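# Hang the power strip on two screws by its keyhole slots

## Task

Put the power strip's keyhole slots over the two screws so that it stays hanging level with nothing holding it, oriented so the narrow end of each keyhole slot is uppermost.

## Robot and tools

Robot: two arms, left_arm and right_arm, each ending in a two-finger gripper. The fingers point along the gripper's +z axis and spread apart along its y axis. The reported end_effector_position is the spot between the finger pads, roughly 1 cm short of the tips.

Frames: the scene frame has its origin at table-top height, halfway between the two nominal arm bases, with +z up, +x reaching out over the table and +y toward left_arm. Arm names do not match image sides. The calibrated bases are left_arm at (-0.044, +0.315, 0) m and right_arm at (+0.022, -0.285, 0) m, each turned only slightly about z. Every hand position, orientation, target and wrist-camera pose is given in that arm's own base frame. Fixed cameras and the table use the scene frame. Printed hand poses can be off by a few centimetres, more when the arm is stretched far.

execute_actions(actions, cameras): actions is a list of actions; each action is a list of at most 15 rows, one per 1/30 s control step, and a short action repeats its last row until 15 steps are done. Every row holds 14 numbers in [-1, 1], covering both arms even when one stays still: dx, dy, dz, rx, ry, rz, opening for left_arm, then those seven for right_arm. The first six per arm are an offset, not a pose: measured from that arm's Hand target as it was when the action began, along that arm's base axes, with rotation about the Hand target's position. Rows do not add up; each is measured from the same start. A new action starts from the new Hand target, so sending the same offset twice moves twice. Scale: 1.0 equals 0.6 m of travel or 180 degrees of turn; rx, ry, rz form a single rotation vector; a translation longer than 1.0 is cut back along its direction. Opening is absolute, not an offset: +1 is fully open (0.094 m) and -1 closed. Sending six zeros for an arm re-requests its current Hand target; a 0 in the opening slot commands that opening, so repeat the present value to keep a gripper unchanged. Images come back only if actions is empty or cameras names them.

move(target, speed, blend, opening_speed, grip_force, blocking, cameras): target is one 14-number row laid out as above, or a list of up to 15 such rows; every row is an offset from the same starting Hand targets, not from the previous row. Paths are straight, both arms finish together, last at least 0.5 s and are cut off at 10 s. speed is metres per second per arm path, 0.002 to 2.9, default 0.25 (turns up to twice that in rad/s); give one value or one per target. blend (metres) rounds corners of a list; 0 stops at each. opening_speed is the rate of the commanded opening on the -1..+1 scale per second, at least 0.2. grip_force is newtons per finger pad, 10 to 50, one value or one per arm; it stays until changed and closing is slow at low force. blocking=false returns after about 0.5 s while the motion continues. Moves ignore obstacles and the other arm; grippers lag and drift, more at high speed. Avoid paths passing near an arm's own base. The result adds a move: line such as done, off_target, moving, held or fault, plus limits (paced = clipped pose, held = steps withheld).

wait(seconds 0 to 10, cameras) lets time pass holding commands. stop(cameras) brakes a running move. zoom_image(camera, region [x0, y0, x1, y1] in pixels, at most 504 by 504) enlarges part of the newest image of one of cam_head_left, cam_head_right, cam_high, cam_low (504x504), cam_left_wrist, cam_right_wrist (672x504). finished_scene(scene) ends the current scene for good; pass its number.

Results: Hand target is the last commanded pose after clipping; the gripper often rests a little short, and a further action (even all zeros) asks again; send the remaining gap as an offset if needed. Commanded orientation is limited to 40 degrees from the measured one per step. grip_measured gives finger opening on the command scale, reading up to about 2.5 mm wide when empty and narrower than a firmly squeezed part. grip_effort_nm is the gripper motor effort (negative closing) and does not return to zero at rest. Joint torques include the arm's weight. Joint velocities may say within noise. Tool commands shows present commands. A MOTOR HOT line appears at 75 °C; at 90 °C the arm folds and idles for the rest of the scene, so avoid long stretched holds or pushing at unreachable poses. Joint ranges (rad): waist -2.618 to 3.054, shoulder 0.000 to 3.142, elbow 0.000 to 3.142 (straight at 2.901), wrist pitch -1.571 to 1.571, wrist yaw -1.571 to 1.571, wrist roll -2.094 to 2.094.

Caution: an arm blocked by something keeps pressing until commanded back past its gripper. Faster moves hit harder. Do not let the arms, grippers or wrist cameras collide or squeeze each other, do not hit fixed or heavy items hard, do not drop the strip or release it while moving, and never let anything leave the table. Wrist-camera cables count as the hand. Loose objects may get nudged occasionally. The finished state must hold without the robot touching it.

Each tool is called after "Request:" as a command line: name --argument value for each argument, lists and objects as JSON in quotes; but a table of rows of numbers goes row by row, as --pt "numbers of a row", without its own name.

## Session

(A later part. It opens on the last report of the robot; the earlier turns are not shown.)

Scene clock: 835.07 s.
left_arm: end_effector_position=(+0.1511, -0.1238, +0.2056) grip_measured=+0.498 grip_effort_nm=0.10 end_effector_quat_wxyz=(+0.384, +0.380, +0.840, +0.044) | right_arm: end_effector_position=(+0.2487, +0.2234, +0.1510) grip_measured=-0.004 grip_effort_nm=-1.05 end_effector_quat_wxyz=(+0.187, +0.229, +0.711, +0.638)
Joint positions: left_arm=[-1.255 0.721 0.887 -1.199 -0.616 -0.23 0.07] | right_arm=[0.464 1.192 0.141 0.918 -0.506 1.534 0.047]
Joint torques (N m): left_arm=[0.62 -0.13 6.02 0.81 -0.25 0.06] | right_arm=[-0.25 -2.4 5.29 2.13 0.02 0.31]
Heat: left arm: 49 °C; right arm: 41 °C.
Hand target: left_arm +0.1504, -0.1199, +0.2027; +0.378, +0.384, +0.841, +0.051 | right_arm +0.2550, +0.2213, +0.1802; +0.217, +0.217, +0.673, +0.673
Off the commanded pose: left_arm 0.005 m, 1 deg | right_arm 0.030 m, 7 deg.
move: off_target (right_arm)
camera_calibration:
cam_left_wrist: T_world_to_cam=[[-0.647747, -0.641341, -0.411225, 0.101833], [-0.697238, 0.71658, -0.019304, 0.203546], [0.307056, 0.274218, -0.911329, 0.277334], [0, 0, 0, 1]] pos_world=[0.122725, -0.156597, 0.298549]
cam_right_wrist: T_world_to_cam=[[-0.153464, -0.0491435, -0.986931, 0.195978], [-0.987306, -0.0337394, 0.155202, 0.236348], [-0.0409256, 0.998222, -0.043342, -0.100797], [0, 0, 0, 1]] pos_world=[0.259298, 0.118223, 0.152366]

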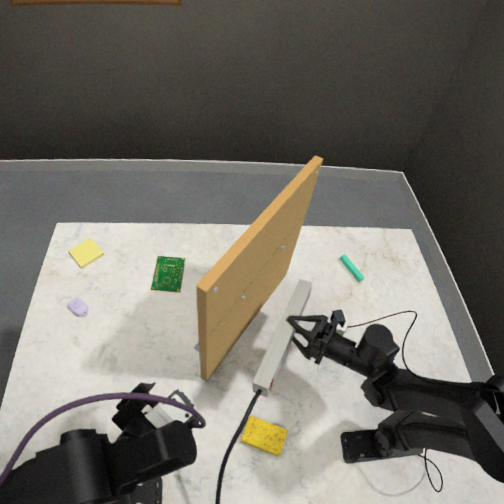

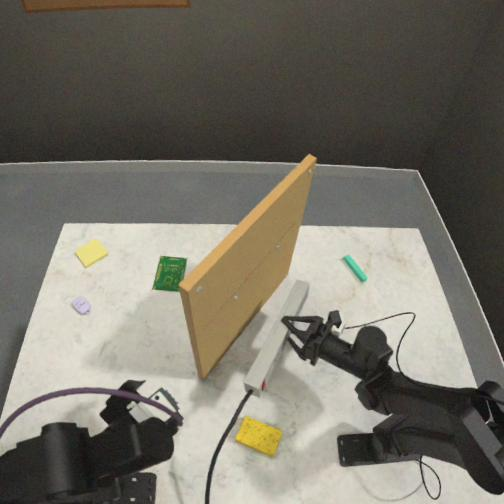

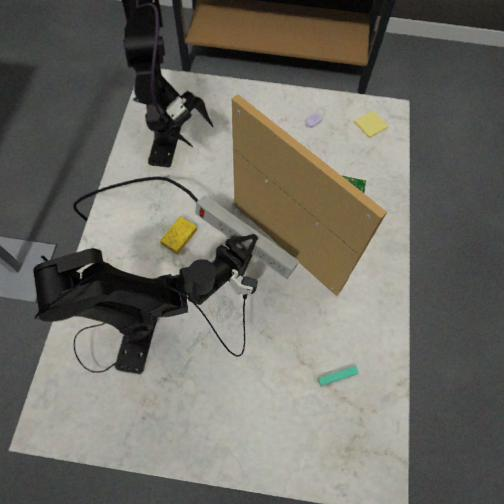

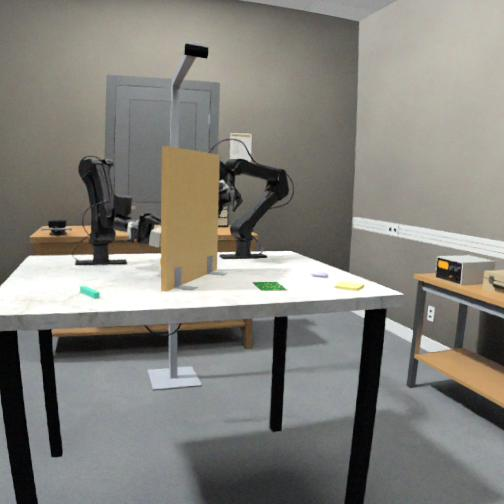

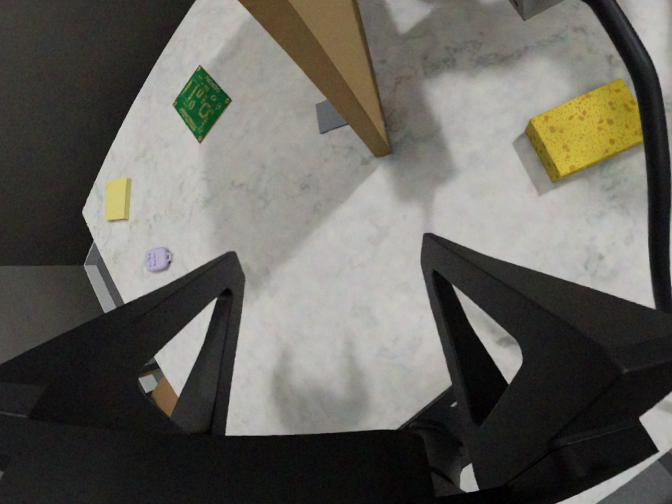

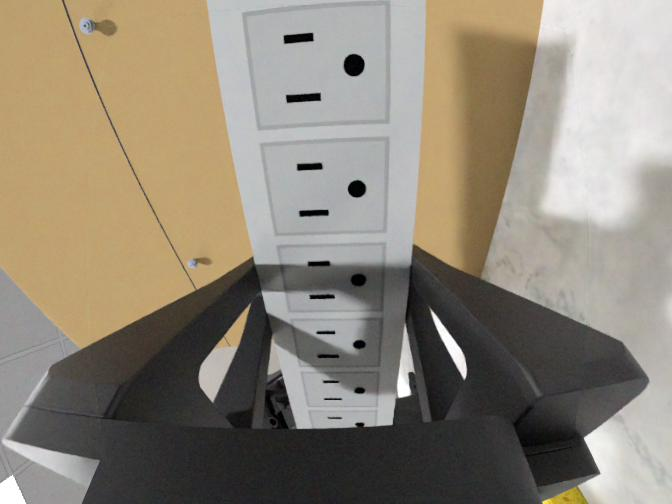

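Request:
zoom_image --camera "cam_high" --region '[190, 185, 310, 285]'

Request:
zoom_image --camera "cam_head_left" --region '[240, 260, 350, 400]'

Request:
zoom_image --camera "cam_right_wrist" --region '[200, 0, 460, 440]'

Scaled by 4.200 from the camera's 504x504 image, which has a finer 720x720 frame.

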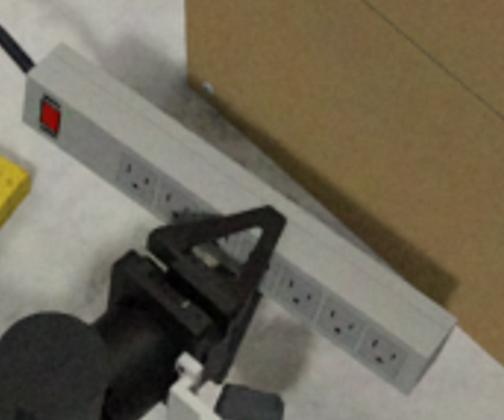

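Scaled by 3.600 from the camera's 504x504 image, which has a finer 720x720 frame.

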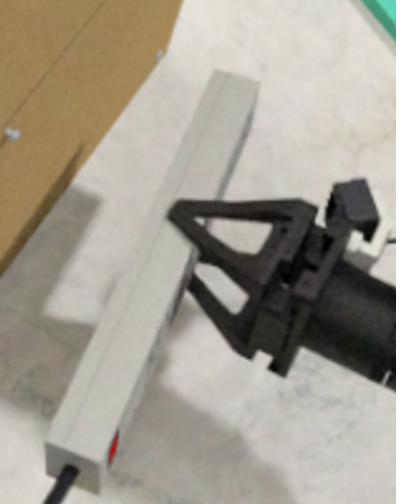

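Scaled by 1.145 from the camera's 672x504 image, which has a finer 960x720 frame.

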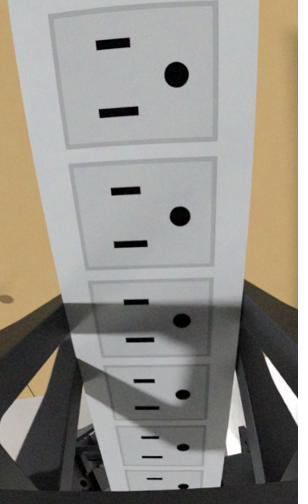

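Request:
move --target '[0,0,0,0,0,0,0.5,0.094,-0.009,0.073,0.018,-0.038,-0.046,-0.8]' --speed 0.15 --cameras '["cam_right_wrist","cam_high","cam_head_left"]'

Scene clock: 902.10 s.
left_arm: end_effector_position=(+0.1511, -0.1238, +0.2056) grip_measured=+0.498 grip_effort_nm=0.10 end_effector_quat_wxyz=(+0.384, +0.380, +0.840, +0.044) | right_arm: end_effector_position=(+0.2916, +0.2190, +0.1711) grip_measured=-0.004 grip_effort_nm=-1.05 end_effector_quat_wxyz=(+0.245, +0.249, +0.681, +0.643)
Joint positions: left_arm=[-1.255 0.721 0.887 -1.199 -0.616 -0.23 0.07] | right_arm=[0.439 1.329 0.234 1.038 -0.417 1.534 0.047]
Joint torques (N m): left_arm=[0.66 -0.12 6.06 0.83 -0.26 0.06] | right_arm=[-0.76 -3.38 8.99 2.22 0.28 0.27]
Heat: left arm: 47 °C; right arm: 49 °C.
Hand target: left_arm +0.1504, -0.1199, +0.2027; +0.378, +0.384, +0.841, +0.051 | right_arm +0.3114, +0.2159, +0.2240; +0.298, +0.230, +0.622, +0.686
Off the commanded pose: left_arm 0.005 m, 1 deg | right_arm 0.057 m, 11 deg.
move: off_target (right_arm)
camera_calibration:
cam_right_wrist: T_world_to_cam=[[-0.0860699, -0.0104817, -0.996234, 0.195761], [-0.993517, 0.0754417, 0.0850414, 0.265416], [0.0742662, 0.997095, -0.0169071, -0.131704], [0, 0, 0, 1]] pos_world=[0.290326, 0.11335, 0.170225]
Images, in order (width x height): cam_head_left 504x504, cam_high 504x504, cam_right_wrist 672x504.

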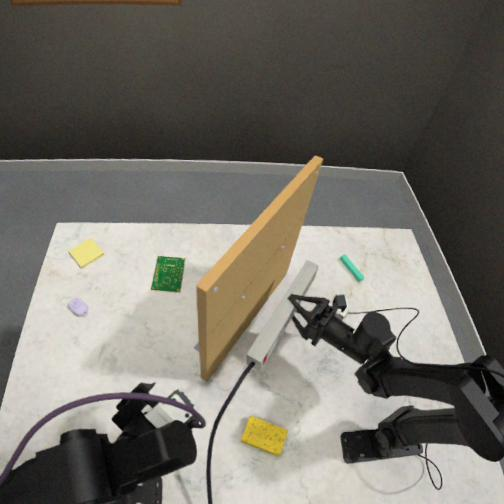

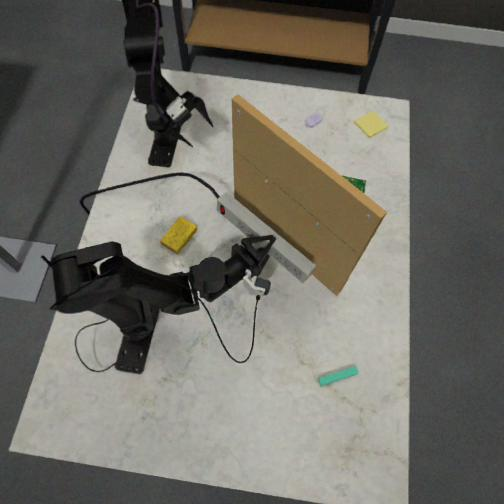

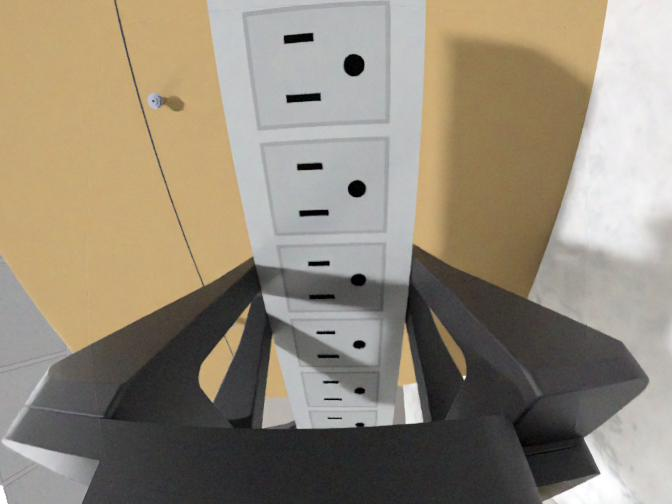

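Request:
zoom_image --camera "cam_right_wrist" --region '[100, 60, 280, 420]'

Scaled by 1.400 from the camera's 672x504 image, which has a finer 960x720 frame.

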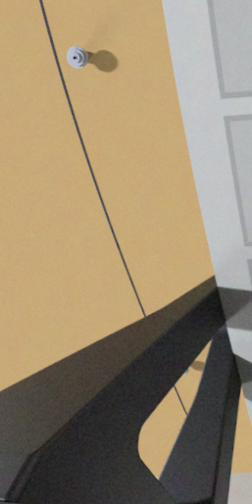

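Request:
move --target '[0,0,0,0,0,0,0.5,0.045,0.033,0.155,0.019,-0.021,-0.011,-0.8]' --speed 0.12 --cameras '["cam_right_wrist","cam_high","cam_head_left","cam_head_right"]'

Scene clock: 941.67 s.
left_arm: end_effector_position=(+0.1511, -0.1238, +0.2056) grip_measured=+0.498 grip_effort_nm=0.10 end_effector_quat_wxyz=(+0.384, +0.380, +0.840, +0.044) | right_arm: end_effector_position=(+0.3289, +0.2423, +0.2699) grip_measured=-0.007 grip_effort_nm=-1.05 end_effector_quat_wxyz=(+0.290, +0.224, +0.634, +0.681)
Joint positions: left_arm=[-1.255 0.721 0.887 -1.199 -0.616 -0.23 0.07] | right_arm=[0.484 1.289 0.523 0.866 -0.342 1.542 0.047]
Joint torques (N m): left_arm=[0.66 -0.13 6.08 0.84 -0.25 0.06] | right_arm=[0.12 -6.53 10.47 1.33 0.44 0.32]
Heat: left arm: 46 °C; right arm: 55 °C.
Hand target: left_arm +0.1504, -0.1199, +0.2027; +0.378, +0.384, +0.841, +0.051 | right_arm +0.3384, +0.2357, +0.3170; +0.323, +0.227, +0.587, +0.707
Off the commanded pose: left_arm 0.005 m, 1 deg | right_arm 0.049 m, 7 deg.
move: off_target (right_arm)
camera_calibration:
cam_right_wrist: T_world_to_cam=[[0.0495603, 0.0668171, -0.996534, 0.234295], [-0.993639, 0.104315, -0.0424221, 0.319656], [0.101119, 0.992297, 0.071562, -0.187608], [0, 0, 0, 1]] pos_world=[0.324982, 0.137163, 0.260469]
Images, in order (width x height): cam_head_left 504x504, cam_head_right 504x504, cam_high 504x504, cam_right_wrist 672x504.

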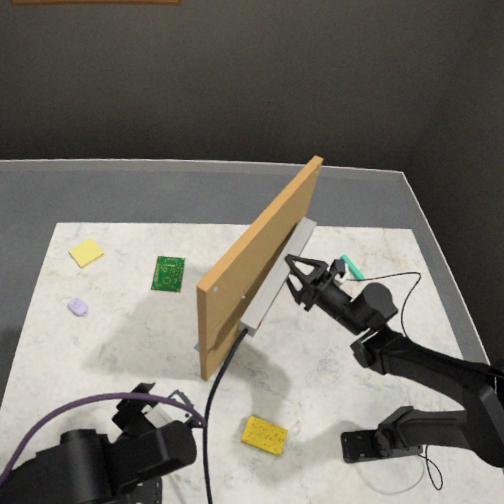

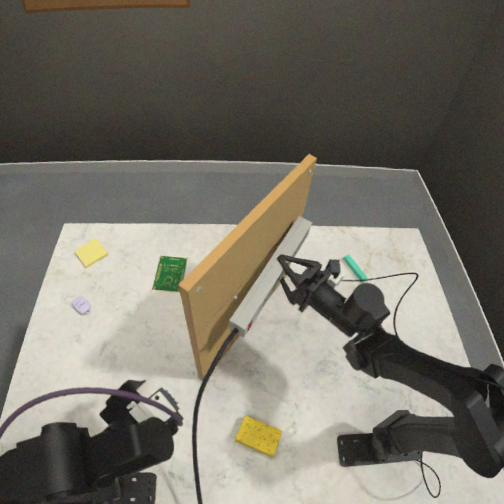

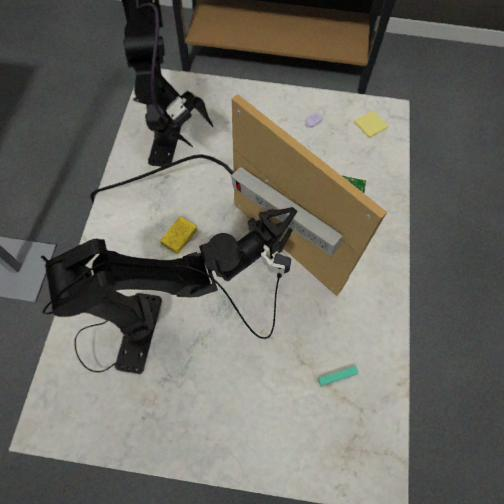

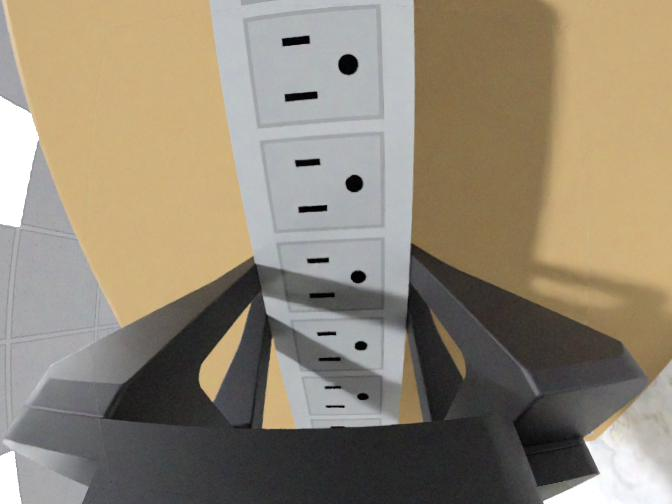

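Request:
zoom_image --camera "cam_high" --region '[215, 150, 365, 270]'

Request:
zoom_image --camera "cam_head_left" --region '[220, 200, 340, 350]'

Request:
zoom_image --camera "cam_head_right" --region '[210, 200, 330, 350]'

Scaled by 3.360 from the camera's 504x504 image, which has a finer 720x720 frame.

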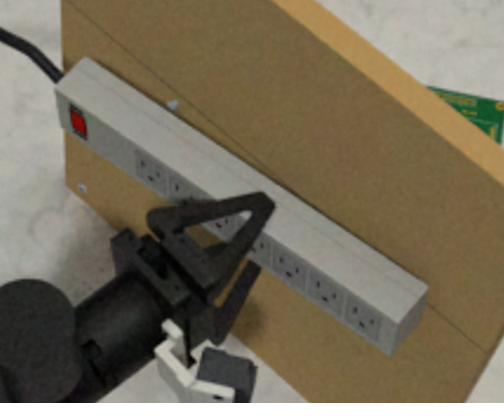

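Scaled by 3.360 from the camera's 504x504 image, which has a finer 720x720 frame.

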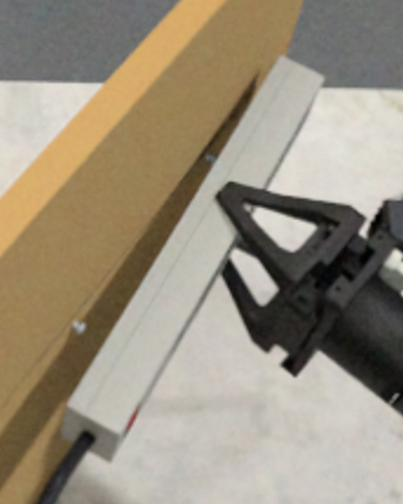

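Scaled by 3.360 from the camera's 504x504 image, which has a finer 720x720 frame.

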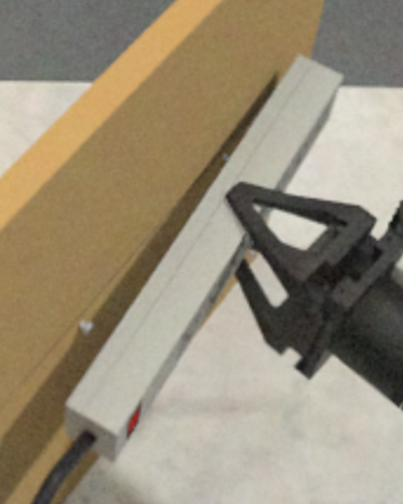

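Request:
move --target '[0,0,0,0,0,0,0.5,-0.022,-0.013,-0.02,-0.010,0.037,-0.027,-0.8]' --speed 0.1 --cameras '["cam_right_wrist","cam_high","cam_head_left","cam_head_right"]'

Scene clock: 980.07 s.
left_arm: end_effector_position=(+0.1511, -0.1238, +0.2056) grip_measured=+0.498 grip_effort_nm=0.11 end_effector_quat_wxyz=(+0.384, +0.380, +0.840, +0.044) | right_arm: end_effector_position=(+0.3195, +0.2368, +0.2546) grip_measured=-0.007 grip_effort_nm=-1.05 end_effector_quat_wxyz=(+0.290, +0.282, +0.659, +0.634)
Joint positions: left_arm=[-1.255 0.721 0.887 -1.199 -0.616 -0.23 0.07] | right_arm=[0.551 1.171 0.522 0.62 -0.186 1.542 0.047]
Joint torques (N m): left_arm=[0.65 -0.17 6.04 0.83 -0.25 0.05] | right_arm=[0.02 -7.46 9.78 1.43 0.41 0.37]
Heat: left arm: 46 °C; right arm: 51 °C.
Hand target: left_arm +0.1504, -0.1199, +0.2027; +0.378, +0.384, +0.841, +0.051 | right_arm +0.3252, +0.2279, +0.3050; +0.322, +0.287, +0.606, +0.669
Off the commanded pose: left_arm 0.005 m, 1 deg | right_arm 0.052 m, 8 deg.
move: off_target (right_arm)
camera_calibration:
cam_right_wrist: T_world_to_cam=[[-0.0614748, 0.00867446, -0.998071, 0.269522], [-0.979259, 0.192896, 0.0619926, 0.258169], [0.193062, 0.981181, -0.00336372, -0.187676], [0, 0, 0, 1]] pos_world=[0.305616, 0.132007, 0.252366]
Images, in order (width x height): cam_head_left 504x504, cam_head_right 504x504, cam_high 504x504, cam_right_wrist 672x504.

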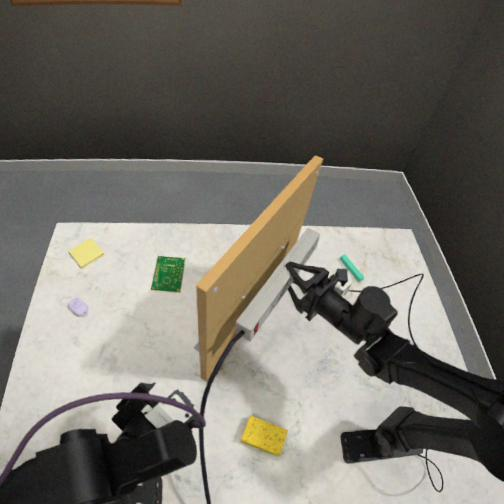

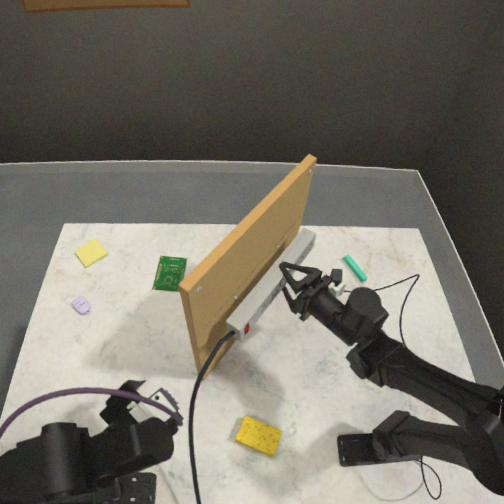

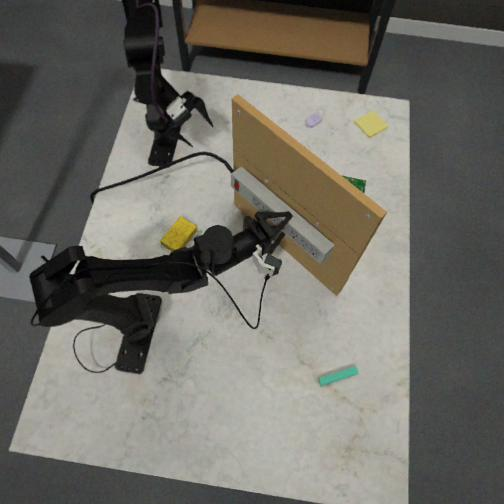

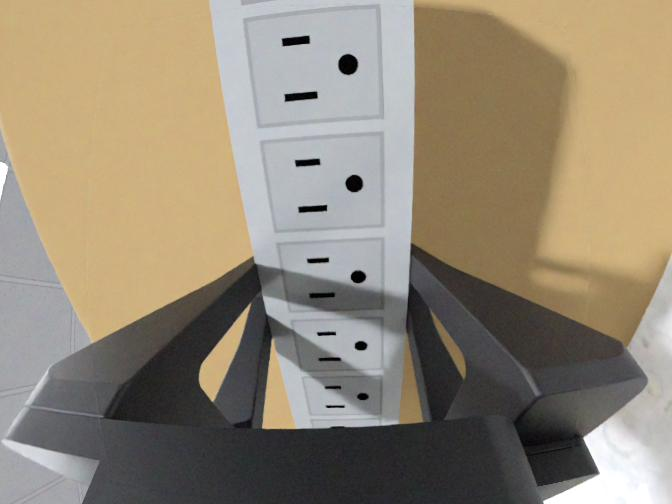

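Request:
zoom_image --camera "cam_high" --region '[215, 150, 365, 270]'

Request:
zoom_image --camera "cam_head_left" --region '[220, 210, 340, 350]'

Request:
zoom_image --camera "cam_head_right" --region '[210, 210, 330, 350]'

Scaled by 3.360 from the camera's 504x504 image, which has a finer 720x720 frame.

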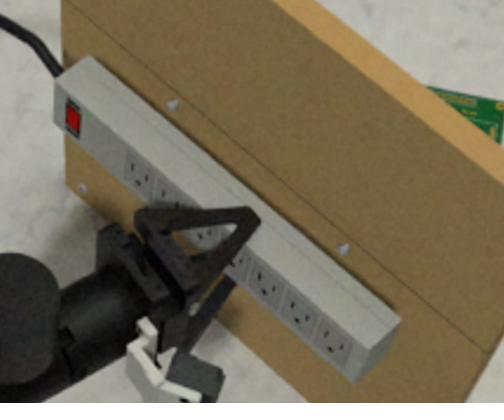

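Scaled by 3.600 from the camera's 504x504 image, which has a finer 720x720 frame.

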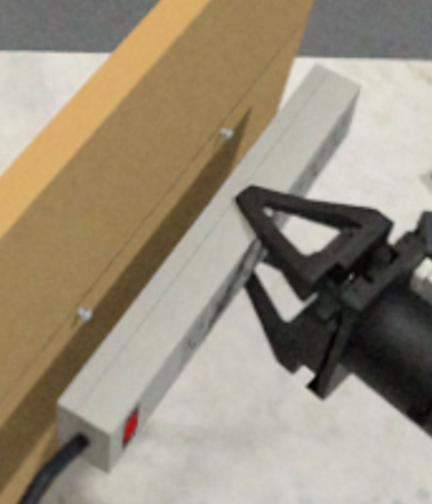

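Scaled by 3.600 from the camera's 504x504 image, which has a finer 720x720 frame.

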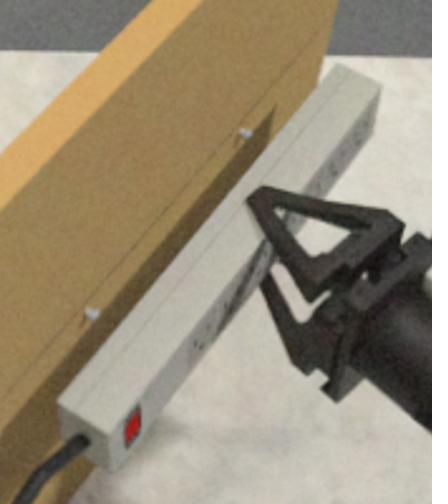

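Request:
move --target '[0,0,0,0,0,0,0.5,0.013,0.019,0.006,0,0,0,-0.8]' --speed 0.05 --cameras '["cam_right_wrist","cam_high","cam_head_left","cam_head_right"]'

Request:
zoom_image --camera "cam_high" --region '[215, 150, 365, 270]'

Request:
zoom_image --camera "cam_head_left" --region '[220, 210, 340, 350]'

Request:
zoom_image --camera "cam_head_right" --region '[210, 210, 330, 350]'

Scene clock: 1025.93 s.
left_arm: end_effector_position=(+0.1511, -0.1238, +0.2056) grip_measured=+0.498 grip_effort_nm=0.10 end_effector_quat_wxyz=(+0.384, +0.380, +0.840, +0.044) | right_arm: end_effector_position=(+0.3198, +0.2427, +0.2603) grip_measured=-0.007 grip_effort_nm=-1.05 end_effector_quat_wxyz=(+0.293, +0.281, +0.656, +0.636)
Joint positions: left_arm=[-1.255 0.721 0.887 -1.199 -0.616 -0.23 0.07] | right_arm=[0.576 1.18 0.542 0.619 -0.158 1.542 0.047]
Joint torques (N m): left_arm=[0.64 -0.1 6.06 0.83 -0.25 0.04] | right_arm=[0.09 -3.77 11.48 1.52 0.37 0.35]
Heat: left arm: 46 °C; right arm: 50 °C.
Hand target: left_arm +0.1504, -0.1199, +0.2027; +0.378, +0.384, +0.841, +0.051 | right_arm +0.3330, +0.2393, +0.3086; +0.322, +0.287, +0.606, +0.669
Off the commanded pose: left_arm 0.005 m, 1 deg | right_arm 0.050 m, 8 deg.
move: off_target (right_arm)
camera_calibration:
cam_right_wrist: T_world_to_cam=[[-0.0533034, 0.0132166, -0.998491, 0.271621], [-0.979138, 0.19565, 0.05486, 0.258108], [0.19608, 0.980585, 0.00251205, -0.195907], [0, 0, 0, 1]] pos_world=[0.305615, 0.138015, 0.257543]
Images, in order (width x height): cam_head_left 504x504, cam_head_right 504x504, cam_high 504x504, cam_right_wrist 672x504.

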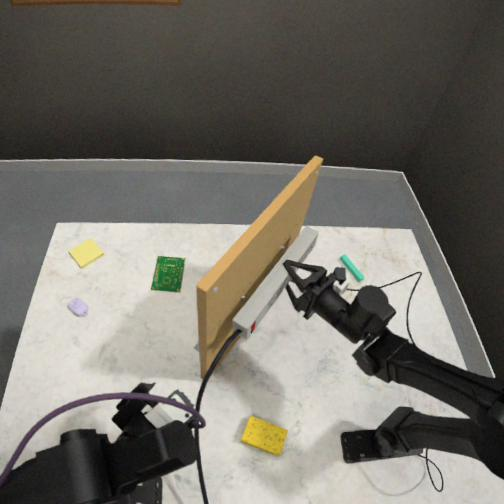

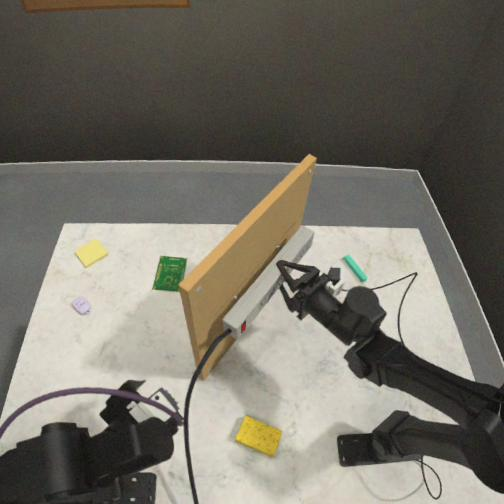

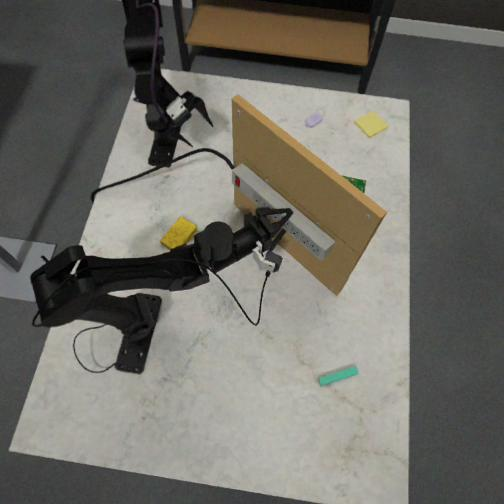

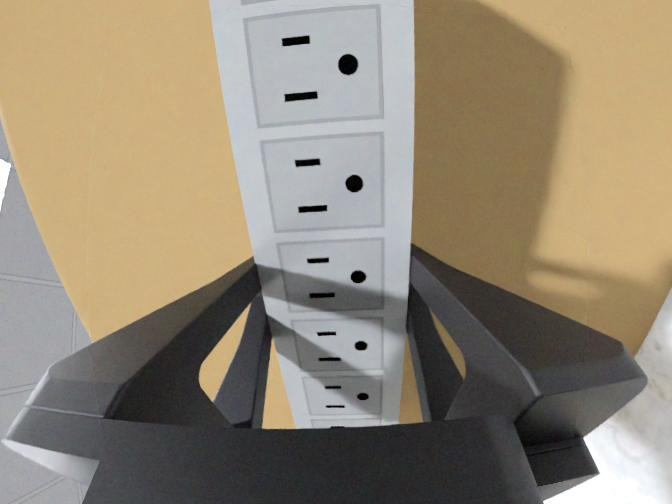

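Scaled by 3.360 from the camera's 504x504 image, which has a finer 720x720 frame.

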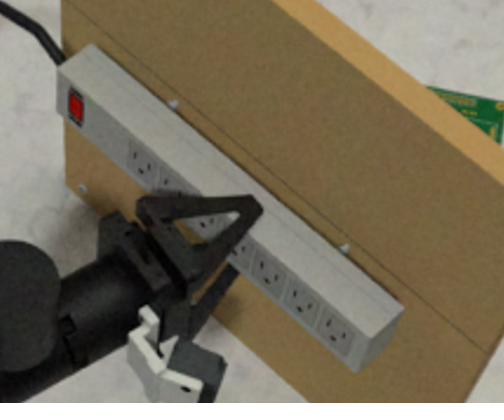

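Scaled by 3.600 from the camera's 504x504 image, which has a finer 720x720 frame.

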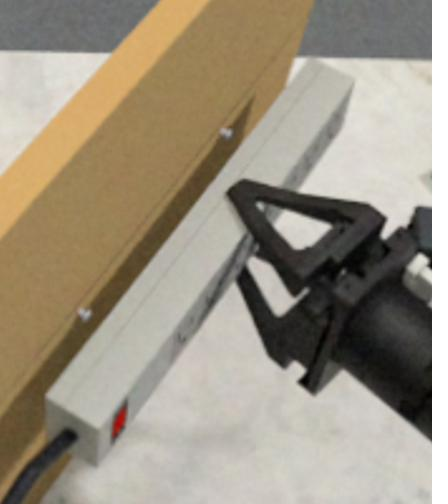

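Scaled by 3.600 from the camera's 504x504 image, which has a finer 720x720 frame.

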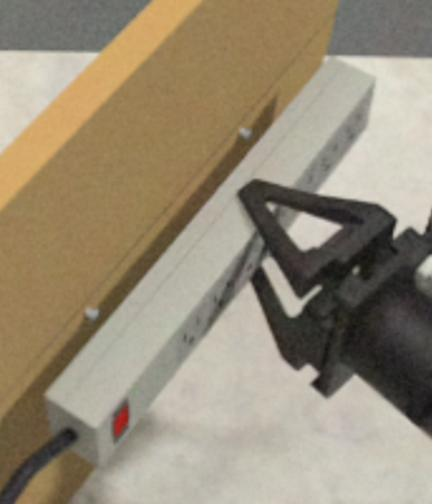

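Request:
move --target '[0,0,0,0,0,0,0.5,0.033,0.022,-0.002,0,0,0,-0.8]' --speed 0.05

Scene clock: 1035.93 s.
left_arm: end_effector_position=(+0.1511, -0.1238, +0.2056) grip_measured=+0.498 grip_effort_nm=0.10 end_effector_quat_wxyz=(+0.384, +0.380, +0.840, +0.044) | right_arm: end_effector_position=(+0.3339, +0.2519, +0.2502) grip_measured=-0.007 grip_effort_nm=-1.05 end_effector_quat_wxyz=(+0.286, +0.288, +0.667, +0.625)
Joint positions: left_arm=[-1.255 0.721 0.887 -1.199 -0.616 -0.23 0.07] | right_arm=[0.576 1.264 0.589 0.619 -0.158 1.542 0.047]
Joint torques (N m): left_arm=[0.61 -0.12 6.08 0.82 -0.25 0.05] | right_arm=[0.14 -3.25 12.18 1.88 0.38 0.33]
Heat: left arm: 46 °C; right arm: 51 °C.
Hand target: left_arm +0.1504, -0.1199, +0.2027; +0.378, +0.384, +0.841, +0.051 | right_arm +0.3528, +0.2525, +0.3074; +0.322, +0.287, +0.606, +0.669
Off the commanded pose: left_arm 0.005 m, 1 deg | right_arm 0.060 m, 10 deg.
move: off_target (right_arm)

Request:
move --target '[0,0,0,0,0,0,0.5,0.0,0.008,0.018,0.014,-0.0105,0,-0.8]' --speed 0.05 --cameras '["cam_right_wrist","cam_high","cam_head_left","cam_head_right"]'

Request:
zoom_image --camera "cam_high" --region '[215, 150, 365, 270]'

Request:
zoom_image --camera "cam_head_right" --region '[210, 210, 330, 350]'

Scene clock: 1046.43 s.
left_arm: end_effector_position=(+0.1511, -0.1238, +0.2056) grip_measured=+0.498 grip_effort_nm=0.10 end_effector_quat_wxyz=(+0.384, +0.380, +0.840, +0.044) | right_arm: end_effector_position=(+0.3340, +0.2519, +0.2502) grip_measured=-0.007 grip_effort_nm=-1.05 end_effector_quat_wxyz=(+0.286, +0.291, +0.666, +0.625)
Joint positions: left_arm=[-1.255 0.721 0.887 -1.199 -0.616 -0.23 0.07] | right_arm=[0.579 1.264 0.589 0.619 -0.15 1.545 0.047]
Joint torques (N m): left_arm=[0.62 -0.14 6.01 0.84 -0.24 0.06] | right_arm=[0.54 -2.65 12.07 2.41 0.43 0.5]
Heat: left arm: 46 °C; right arm: 53 °C.
Hand target: left_arm +0.1504, -0.1199, +0.2027; +0.378, +0.384, +0.841, +0.051 | right_arm +0.3528, +0.2573, +0.3182; +0.325, +0.283, +0.586, +0.686
Off the commanded pose: left_arm 0.005 m, 1 deg | right_arm 0.071 m, 12 deg.
move: off_target (right_arm)
camera_calibration:
cam_right_wrist: T_world_to_cam=[[-0.0859495, -0.00447732, -0.996289, 0.277011], [-0.97594, 0.201505, 0.0832884, 0.26112], [0.200385, 0.979477, -0.0216889, -0.202743], [0, 0, 0, 1]] pos_world=[0.319273, 0.147205, 0.249838]
Images, in order (width x height): cam_head_left 504x504, cam_head_right 504x504, cam_high 504x504, cam_right_wrist 672x504.

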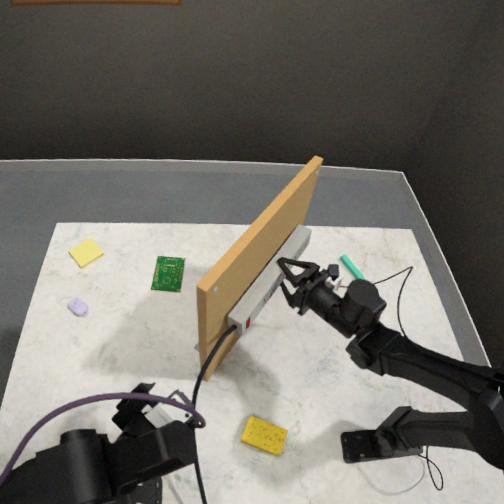

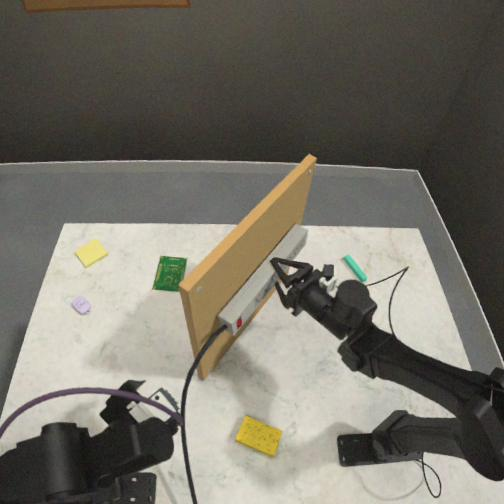

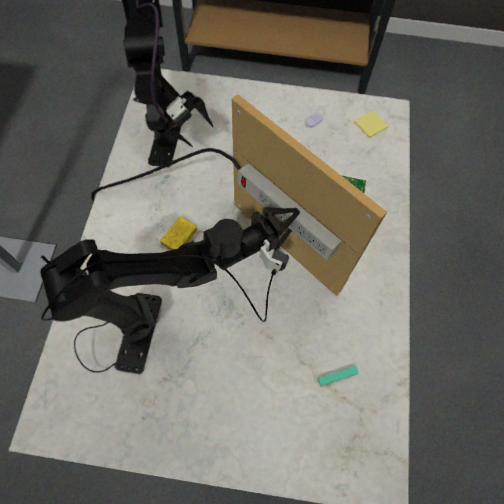

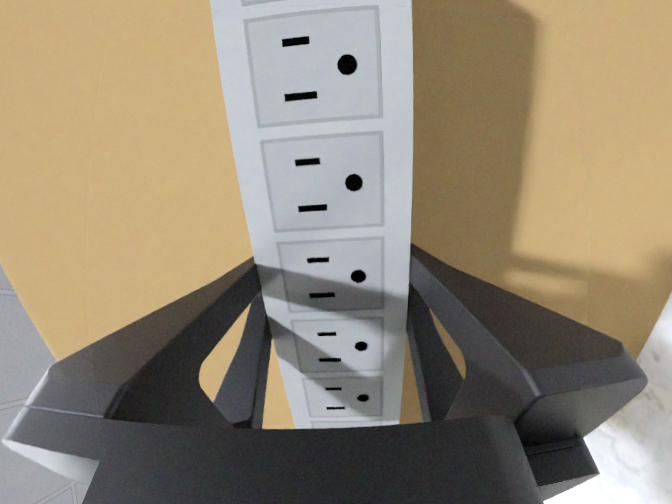

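Scaled by 3.360 from the camera's 504x504 image, which has a finer 720x720 frame.

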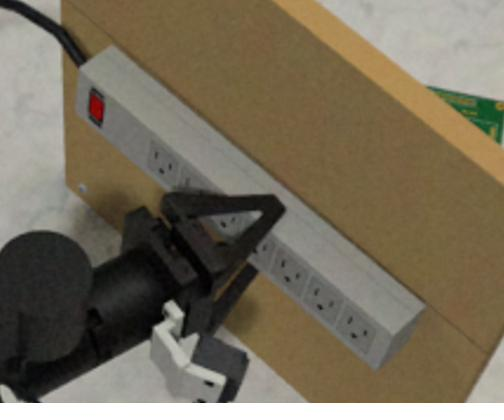

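Scaled by 3.600 from the camera's 504x504 image, which has a finer 720x720 frame.

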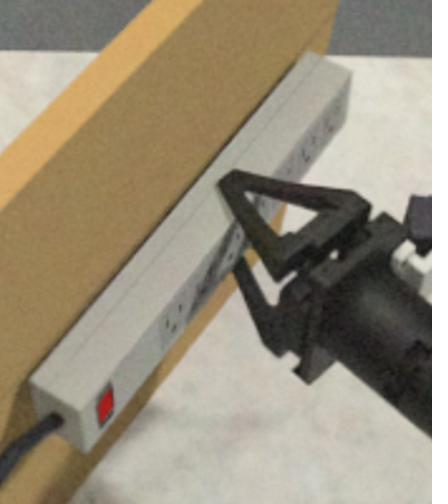

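Request:
move --target '[0,0,0,0,0,0,0.5,-0.025,-0.02,0.008,0,0,0,-0.8]' --speed 0.05

Scene clock: 1069.03 s.
left_arm: end_effector_position=(+0.1511, -0.1238, +0.2056) grip_measured=+0.498 grip_effort_nm=0.10 end_effector_quat_wxyz=(+0.384, +0.380, +0.840, +0.044) | right_arm: end_effector_position=(+0.3324, +0.2523, +0.2539) grip_measured=-0.007 grip_effort_nm=-1.05 end_effector_quat_wxyz=(+0.287, +0.292, +0.662, +0.628)
Joint positions: left_arm=[-1.255 0.721 0.887 -1.199 -0.616 -0.23 0.07] | right_arm=[0.587 1.255 0.589 0.619 -0.14 1.551 0.047]
Joint torques (N m): left_arm=[0.58 -0.1 6.04 0.83 -0.26 0.05] | right_arm=[0.08 -8.31 9.77 2.08 0.31 0.41]
Heat: left arm: 45 °C; right arm: 59 °C.
Hand target: left_arm +0.1504, -0.1199, +0.2027; +0.378, +0.384, +0.841, +0.051 | right_arm +0.3378, +0.2453, +0.3230; +0.325, +0.283, +0.586, +0.686
Off the commanded pose: left_arm 0.005 m, 1 deg | right_arm 0.070 m, 12 deg.
move: off_target (right_arm)

Request:
move --target '[0,0,0,0,0,0,0.5,-0.035,-0.03,0.0,0,0,0,-0.8]' --speed 0.05

Scene clock: 1076.27 s.
left_arm: end_effector_position=(+0.1511, -0.1238, +0.2056) grip_measured=+0.498 grip_effort_nm=0.10 end_effector_quat_wxyz=(+0.384, +0.380, +0.840, +0.044) | right_arm: end_effector_position=(+0.3165, +0.2418, +0.2917) grip_measured=-0.007 grip_effort_nm=-1.05 end_effector_quat_wxyz=(+0.305, +0.274, +0.631, +0.659)
Joint positions: left_arm=[-1.255 0.721 0.887 -1.199 -0.616 -0.23 0.07] | right_arm=[0.587 1.14 0.576 0.619 -0.14 1.554 0.047]
Joint torques (N m): left_arm=[0.58 -0.14 6.02 0.83 -0.25 0.06] | right_arm=[-0.98 -6.94 6.68 1.58 0.24 0.4]
Heat: left arm: 45 °C; right arm: 59 °C.
Hand target: left_arm +0.1504, -0.1199, +0.2027; +0.378, +0.384, +0.841, +0.051 | right_arm +0.3168, +0.2273, +0.3230; +0.325, +0.283, +0.586, +0.686
Off the commanded pose: left_arm 0.005 m, 1 deg | right_arm 0.034 m, 7 deg.
move: off_target (right_arm)

Request:
move --target '[0,0,0,0,0,0,0.5,0.006,0.005,-0.055,0,0,0,-0.8]' --speed 0.05

Scene clock: 1090.47 s.
left_arm: end_effector_position=(+0.1511, -0.1238, +0.2056) grip_measured=+0.498 grip_effort_nm=0.10 end_effector_quat_wxyz=(+0.384, +0.380, +0.840, +0.044) | right_arm: end_effector_position=(+0.3145, +0.2388, +0.2527) grip_measured=-0.007 grip_effort_nm=-1.05 end_effector_quat_wxyz=(+0.295, +0.289, +0.642, +0.645)
Joint positions: left_arm=[-1.255 0.721 0.887 -1.199 -0.616 -0.23 0.07] | right_arm=[0.587 1.177 0.479 0.705 -0.132 1.566 0.047]
Joint torques (N m): left_arm=[0.62 -0.09 6.01 0.83 -0.24 0.05] | right_arm=[-0.87 -3.38 6.45 2.33 0.17 0.25]
Heat: left arm: 45 °C; right arm: 57 °C.
Hand target: left_arm +0.1504, -0.1199, +0.2027; +0.378, +0.384, +0.841, +0.051 | right_arm +0.3204, +0.2303, +0.2900; +0.325, +0.283, +0.586, +0.686
Off the commanded pose: left_arm 0.005 m, 1 deg | right_arm 0.039 m, 9 deg.
move: off_target (right_arm)

Request:
move --target '[0,0,0,0,0,0,0.5,0.025,0.018,0.02,0,0,0,-0.8]' --speed 0.05

Scene clock: 1100.20 s.
left_arm: end_effector_position=(+0.1511, -0.1238, +0.2056) grip_measured=+0.498 grip_effort_nm=0.10 end_effector_quat_wxyz=(+0.384, +0.380, +0.840, +0.044) | right_arm: end_effector_position=(+0.3218, +0.2430, +0.2412) grip_measured=-0.007 grip_effort_nm=-1.05 end_effector_quat_wxyz=(+0.290, +0.297, +0.652, +0.635)
Joint positions: left_arm=[-1.255 0.721 0.887 -1.199 -0.616 -0.23 0.07] | right_arm=[0.587 1.227 0.494 0.706 -0.129 1.566 0.047]
Joint torques (N m): left_arm=[0.65 -0.16 6.06 0.83 -0.25 0.03] | right_arm=[-0.53 -4.04 10.8 2.1 0.19 0.28]
Heat: left arm: 45 °C; right arm: 59 °C.
Hand target: left_arm +0.1504, -0.1199, +0.2027; +0.378, +0.384, +0.841, +0.051 | right_arm +0.3354, +0.2411, +0.3020; +0.325, +0.283, +0.586, +0.686
Off the commanded pose: left_arm 0.005 m, 1 deg | right_arm 0.062 m, 11 deg.
move: off_target (right_arm)

Request:
move --target '[0,0,0,0,0,0,0.5,0.005,0.012,0.04,0,0,0,-0.8]' --speed 0.05

Scene clock: 1108.47 s.
left_arm: end_effector_position=(+0.1511, -0.1238, +0.2056) grip_measured=+0.498 grip_effort_nm=0.10 end_effector_quat_wxyz=(+0.384, +0.380, +0.840, +0.044) | right_arm: end_effector_position=(+0.3280, +0.2521, +0.2823) grip_measured=-0.007 grip_effort_nm=-1.05 end_effector_quat_wxyz=(+0.301, +0.280, +0.631, +0.659)
Joint positions: left_arm=[-1.255 0.721 0.887 -1.199 -0.616 -0.23 0.07] | right_arm=[0.597 1.227 0.592 0.683 -0.127 1.566 0.047]
Joint torques (N m): left_arm=[0.58 -0.08 6.06 0.83 -0.24 0.08] | right_arm=[0.13 -4.07 11.19 1.44 0.33 0.23]
Heat: left arm: 45 °C; right arm: 59 °C.
Hand target: left_arm +0.1504, -0.1199, +0.2027; +0.378, +0.384, +0.841, +0.051 | right_arm +0.3384, +0.2483, +0.3260; +0.325, +0.283, +0.586, +0.686
Off the commanded pose: left_arm 0.005 m, 1 deg | right_arm 0.045 m, 7 deg.
move: off_target (right_arm)

Request:
move --target '[0,0,0,0,0,0,0.5,-0.008,-0.006,-0.03,0,0,0,-0.8]' --speed 0.05

Scene clock: 1126.10 s.
left_arm: end_effector_position=(+0.1511, -0.1238, +0.2056) grip_measured=+0.498 grip_effort_nm=0.10 end_effector_quat_wxyz=(+0.384, +0.380, +0.840, +0.044) | right_arm: end_effector_position=(+0.3294, +0.2530, +0.2780) grip_measured=-0.007 grip_effort_nm=-1.05 end_effector_quat_wxyz=(+0.299, +0.282, +0.634, +0.655)
Joint positions: left_arm=[-1.255 0.721 0.887 -1.199 -0.616 -0.23 0.07] | right_arm=[0.597 1.238 0.592 0.683 -0.127 1.566 0.047]
Joint torques (N m): left_arm=[0.58 -0.12 6.06 0.82 -0.25 0.04] | right_arm=[-0.08 -4.41 6.41 2.05 0.33 0.24]
Heat: left arm: 45 °C; right arm: 56 °C.
Hand target: left_arm +0.1504, -0.1199, +0.2027; +0.378, +0.384, +0.841, +0.051 | right_arm +0.3336, +0.2447, +0.3080; +0.325, +0.283, +0.586, +0.686
Off the commanded pose: left_arm 0.005 m, 1 deg | right_arm 0.031 m, 7 deg.
move: off_target (right_arm)

Request:
move --target '[0,0,0,0,0,0,0.5,0.004,0.01,-0.025,0,0,0,-0.8]' --speed 0.05 --cameras '["cam_high","cam_right_wrist","cam_head_right"]'

Request:
zoom_image --camera "cam_high" --region '[215, 150, 365, 270]'

Request:
zoom_image --camera "cam_head_right" --region '[210, 210, 330, 350]'

Scene clock: 1133.87 s.
left_arm: end_effector_position=(+0.1510, -0.1236, +0.2054) grip_measured=+0.498 grip_effort_nm=0.10 end_effector_quat_wxyz=(+0.383, +0.381, +0.840, +0.045) | right_arm: end_effector_position=(+0.3314, +0.2556, +0.2567) grip_measured=-0.007 grip_effort_nm=-1.05 end_effector_quat_wxyz=(+0.294, +0.290, +0.641, +0.647)
Joint positions: left_arm=[-1.255 0.721 0.887 -1.201 -0.616 -0.229 0.07] | right_arm=[0.605 1.284 0.559 0.735 -0.115 1.571 0.047]
Joint torques (N m): left_arm=[0.57 -0.14 6.02 0.86 -0.24 0.05] | right_arm=[0.4 -4.01 6.5 2.33 0.35 0.2]
Heat: left arm: 45 °C; right arm: 57 °C.
Hand target: left_arm +0.1504, -0.1199, +0.2027; +0.378, +0.384, +0.841, +0.051 | right_arm +0.3360, +0.2507, +0.2930; +0.325, +0.283, +0.586, +0.686
Off the commanded pose: left_arm 0.005 m, 1 deg | right_arm 0.037 m, 9 deg.
move: off_target (right_arm)
camera_calibration:
cam_right_wrist: T_world_to_cam=[[-0.0479233, 0.0517259, -0.997511, 0.256617], [-0.976598, 0.207197, 0.0576628, 0.262617], [0.209664, 0.976931, 0.0405859, -0.224233], [0, 0, 0, 1]] pos_world=[0.315783, 0.151373, 0.249936]
Images, in order (width x height): cam_head_right 504x504, cam_high 504x504, cam_right_wrist 672x504.

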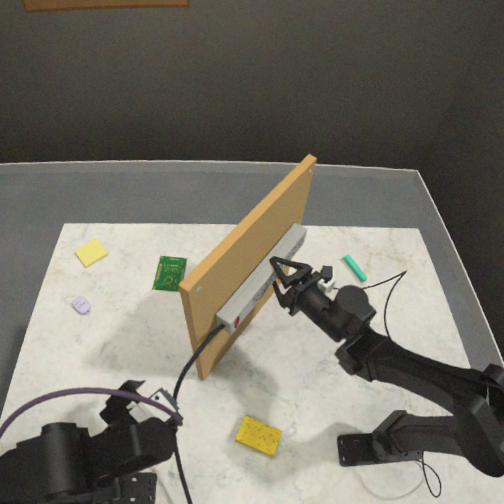

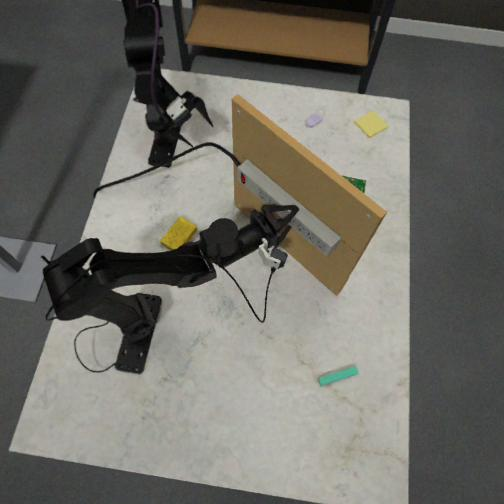

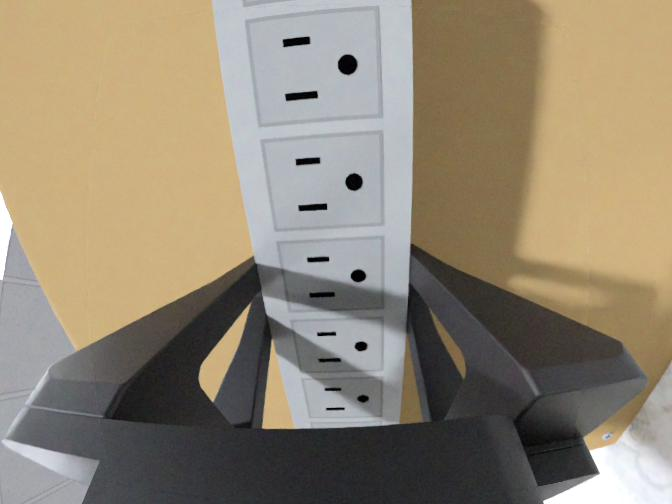

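Scaled by 3.360 from the camera's 504x504 image, which has a finer 720x720 frame.

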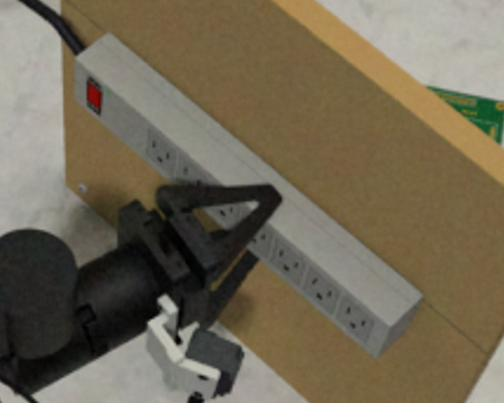

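Scaled by 3.600 from the camera's 504x504 image, which has a finer 720x720 frame.

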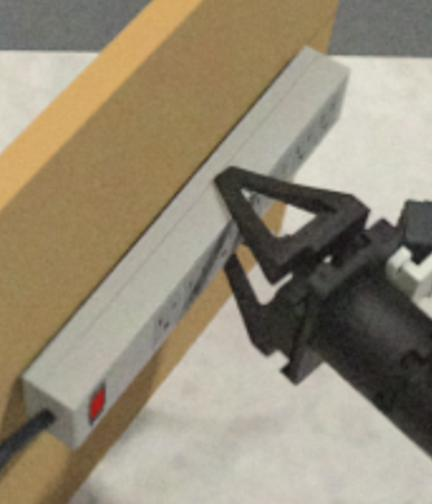

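Request:
move --target '[0,0,0,0,0,0,0.5,0.009,0.014,0.004,0,0,0.004,-0.8]' --speed 0.05

Scene clock: 1147.77 s.
left_arm: end_effector_position=(+0.1510, -0.1236, +0.2054) grip_measured=+0.498 grip_effort_nm=0.10 end_effector_quat_wxyz=(+0.383, +0.381, +0.840, +0.045) | right_arm: end_effector_position=(+0.3328, +0.2578, +0.2563) grip_measured=-0.007 grip_effort_nm=-1.05 end_effector_quat_wxyz=(+0.294, +0.288, +0.638, +0.650)
Joint positions: left_arm=[-1.255 0.721 0.887 -1.201 -0.616 -0.229 0.07] | right_arm=[0.608 1.302 0.559 0.763 -0.114 1.572 0.047]
Joint torques (N m): left_arm=[0.58 -0.14 6.06 0.85 -0.25 0.04] | right_arm=[0.54 -2.69 8.77 2.11 0.28 0.17]
Heat: left arm: 45 °C; right arm: 58 °C.
Hand target: left_arm +0.1504, -0.1199, +0.2027; +0.378, +0.384, +0.841, +0.051 | right_arm +0.3414, +0.2591, +0.2954; +0.321, +0.280, +0.587, +0.688
Off the commanded pose: left_arm 0.005 m, 1 deg | right_arm 0.040 m, 8 deg.
move: off_target (right_arm)


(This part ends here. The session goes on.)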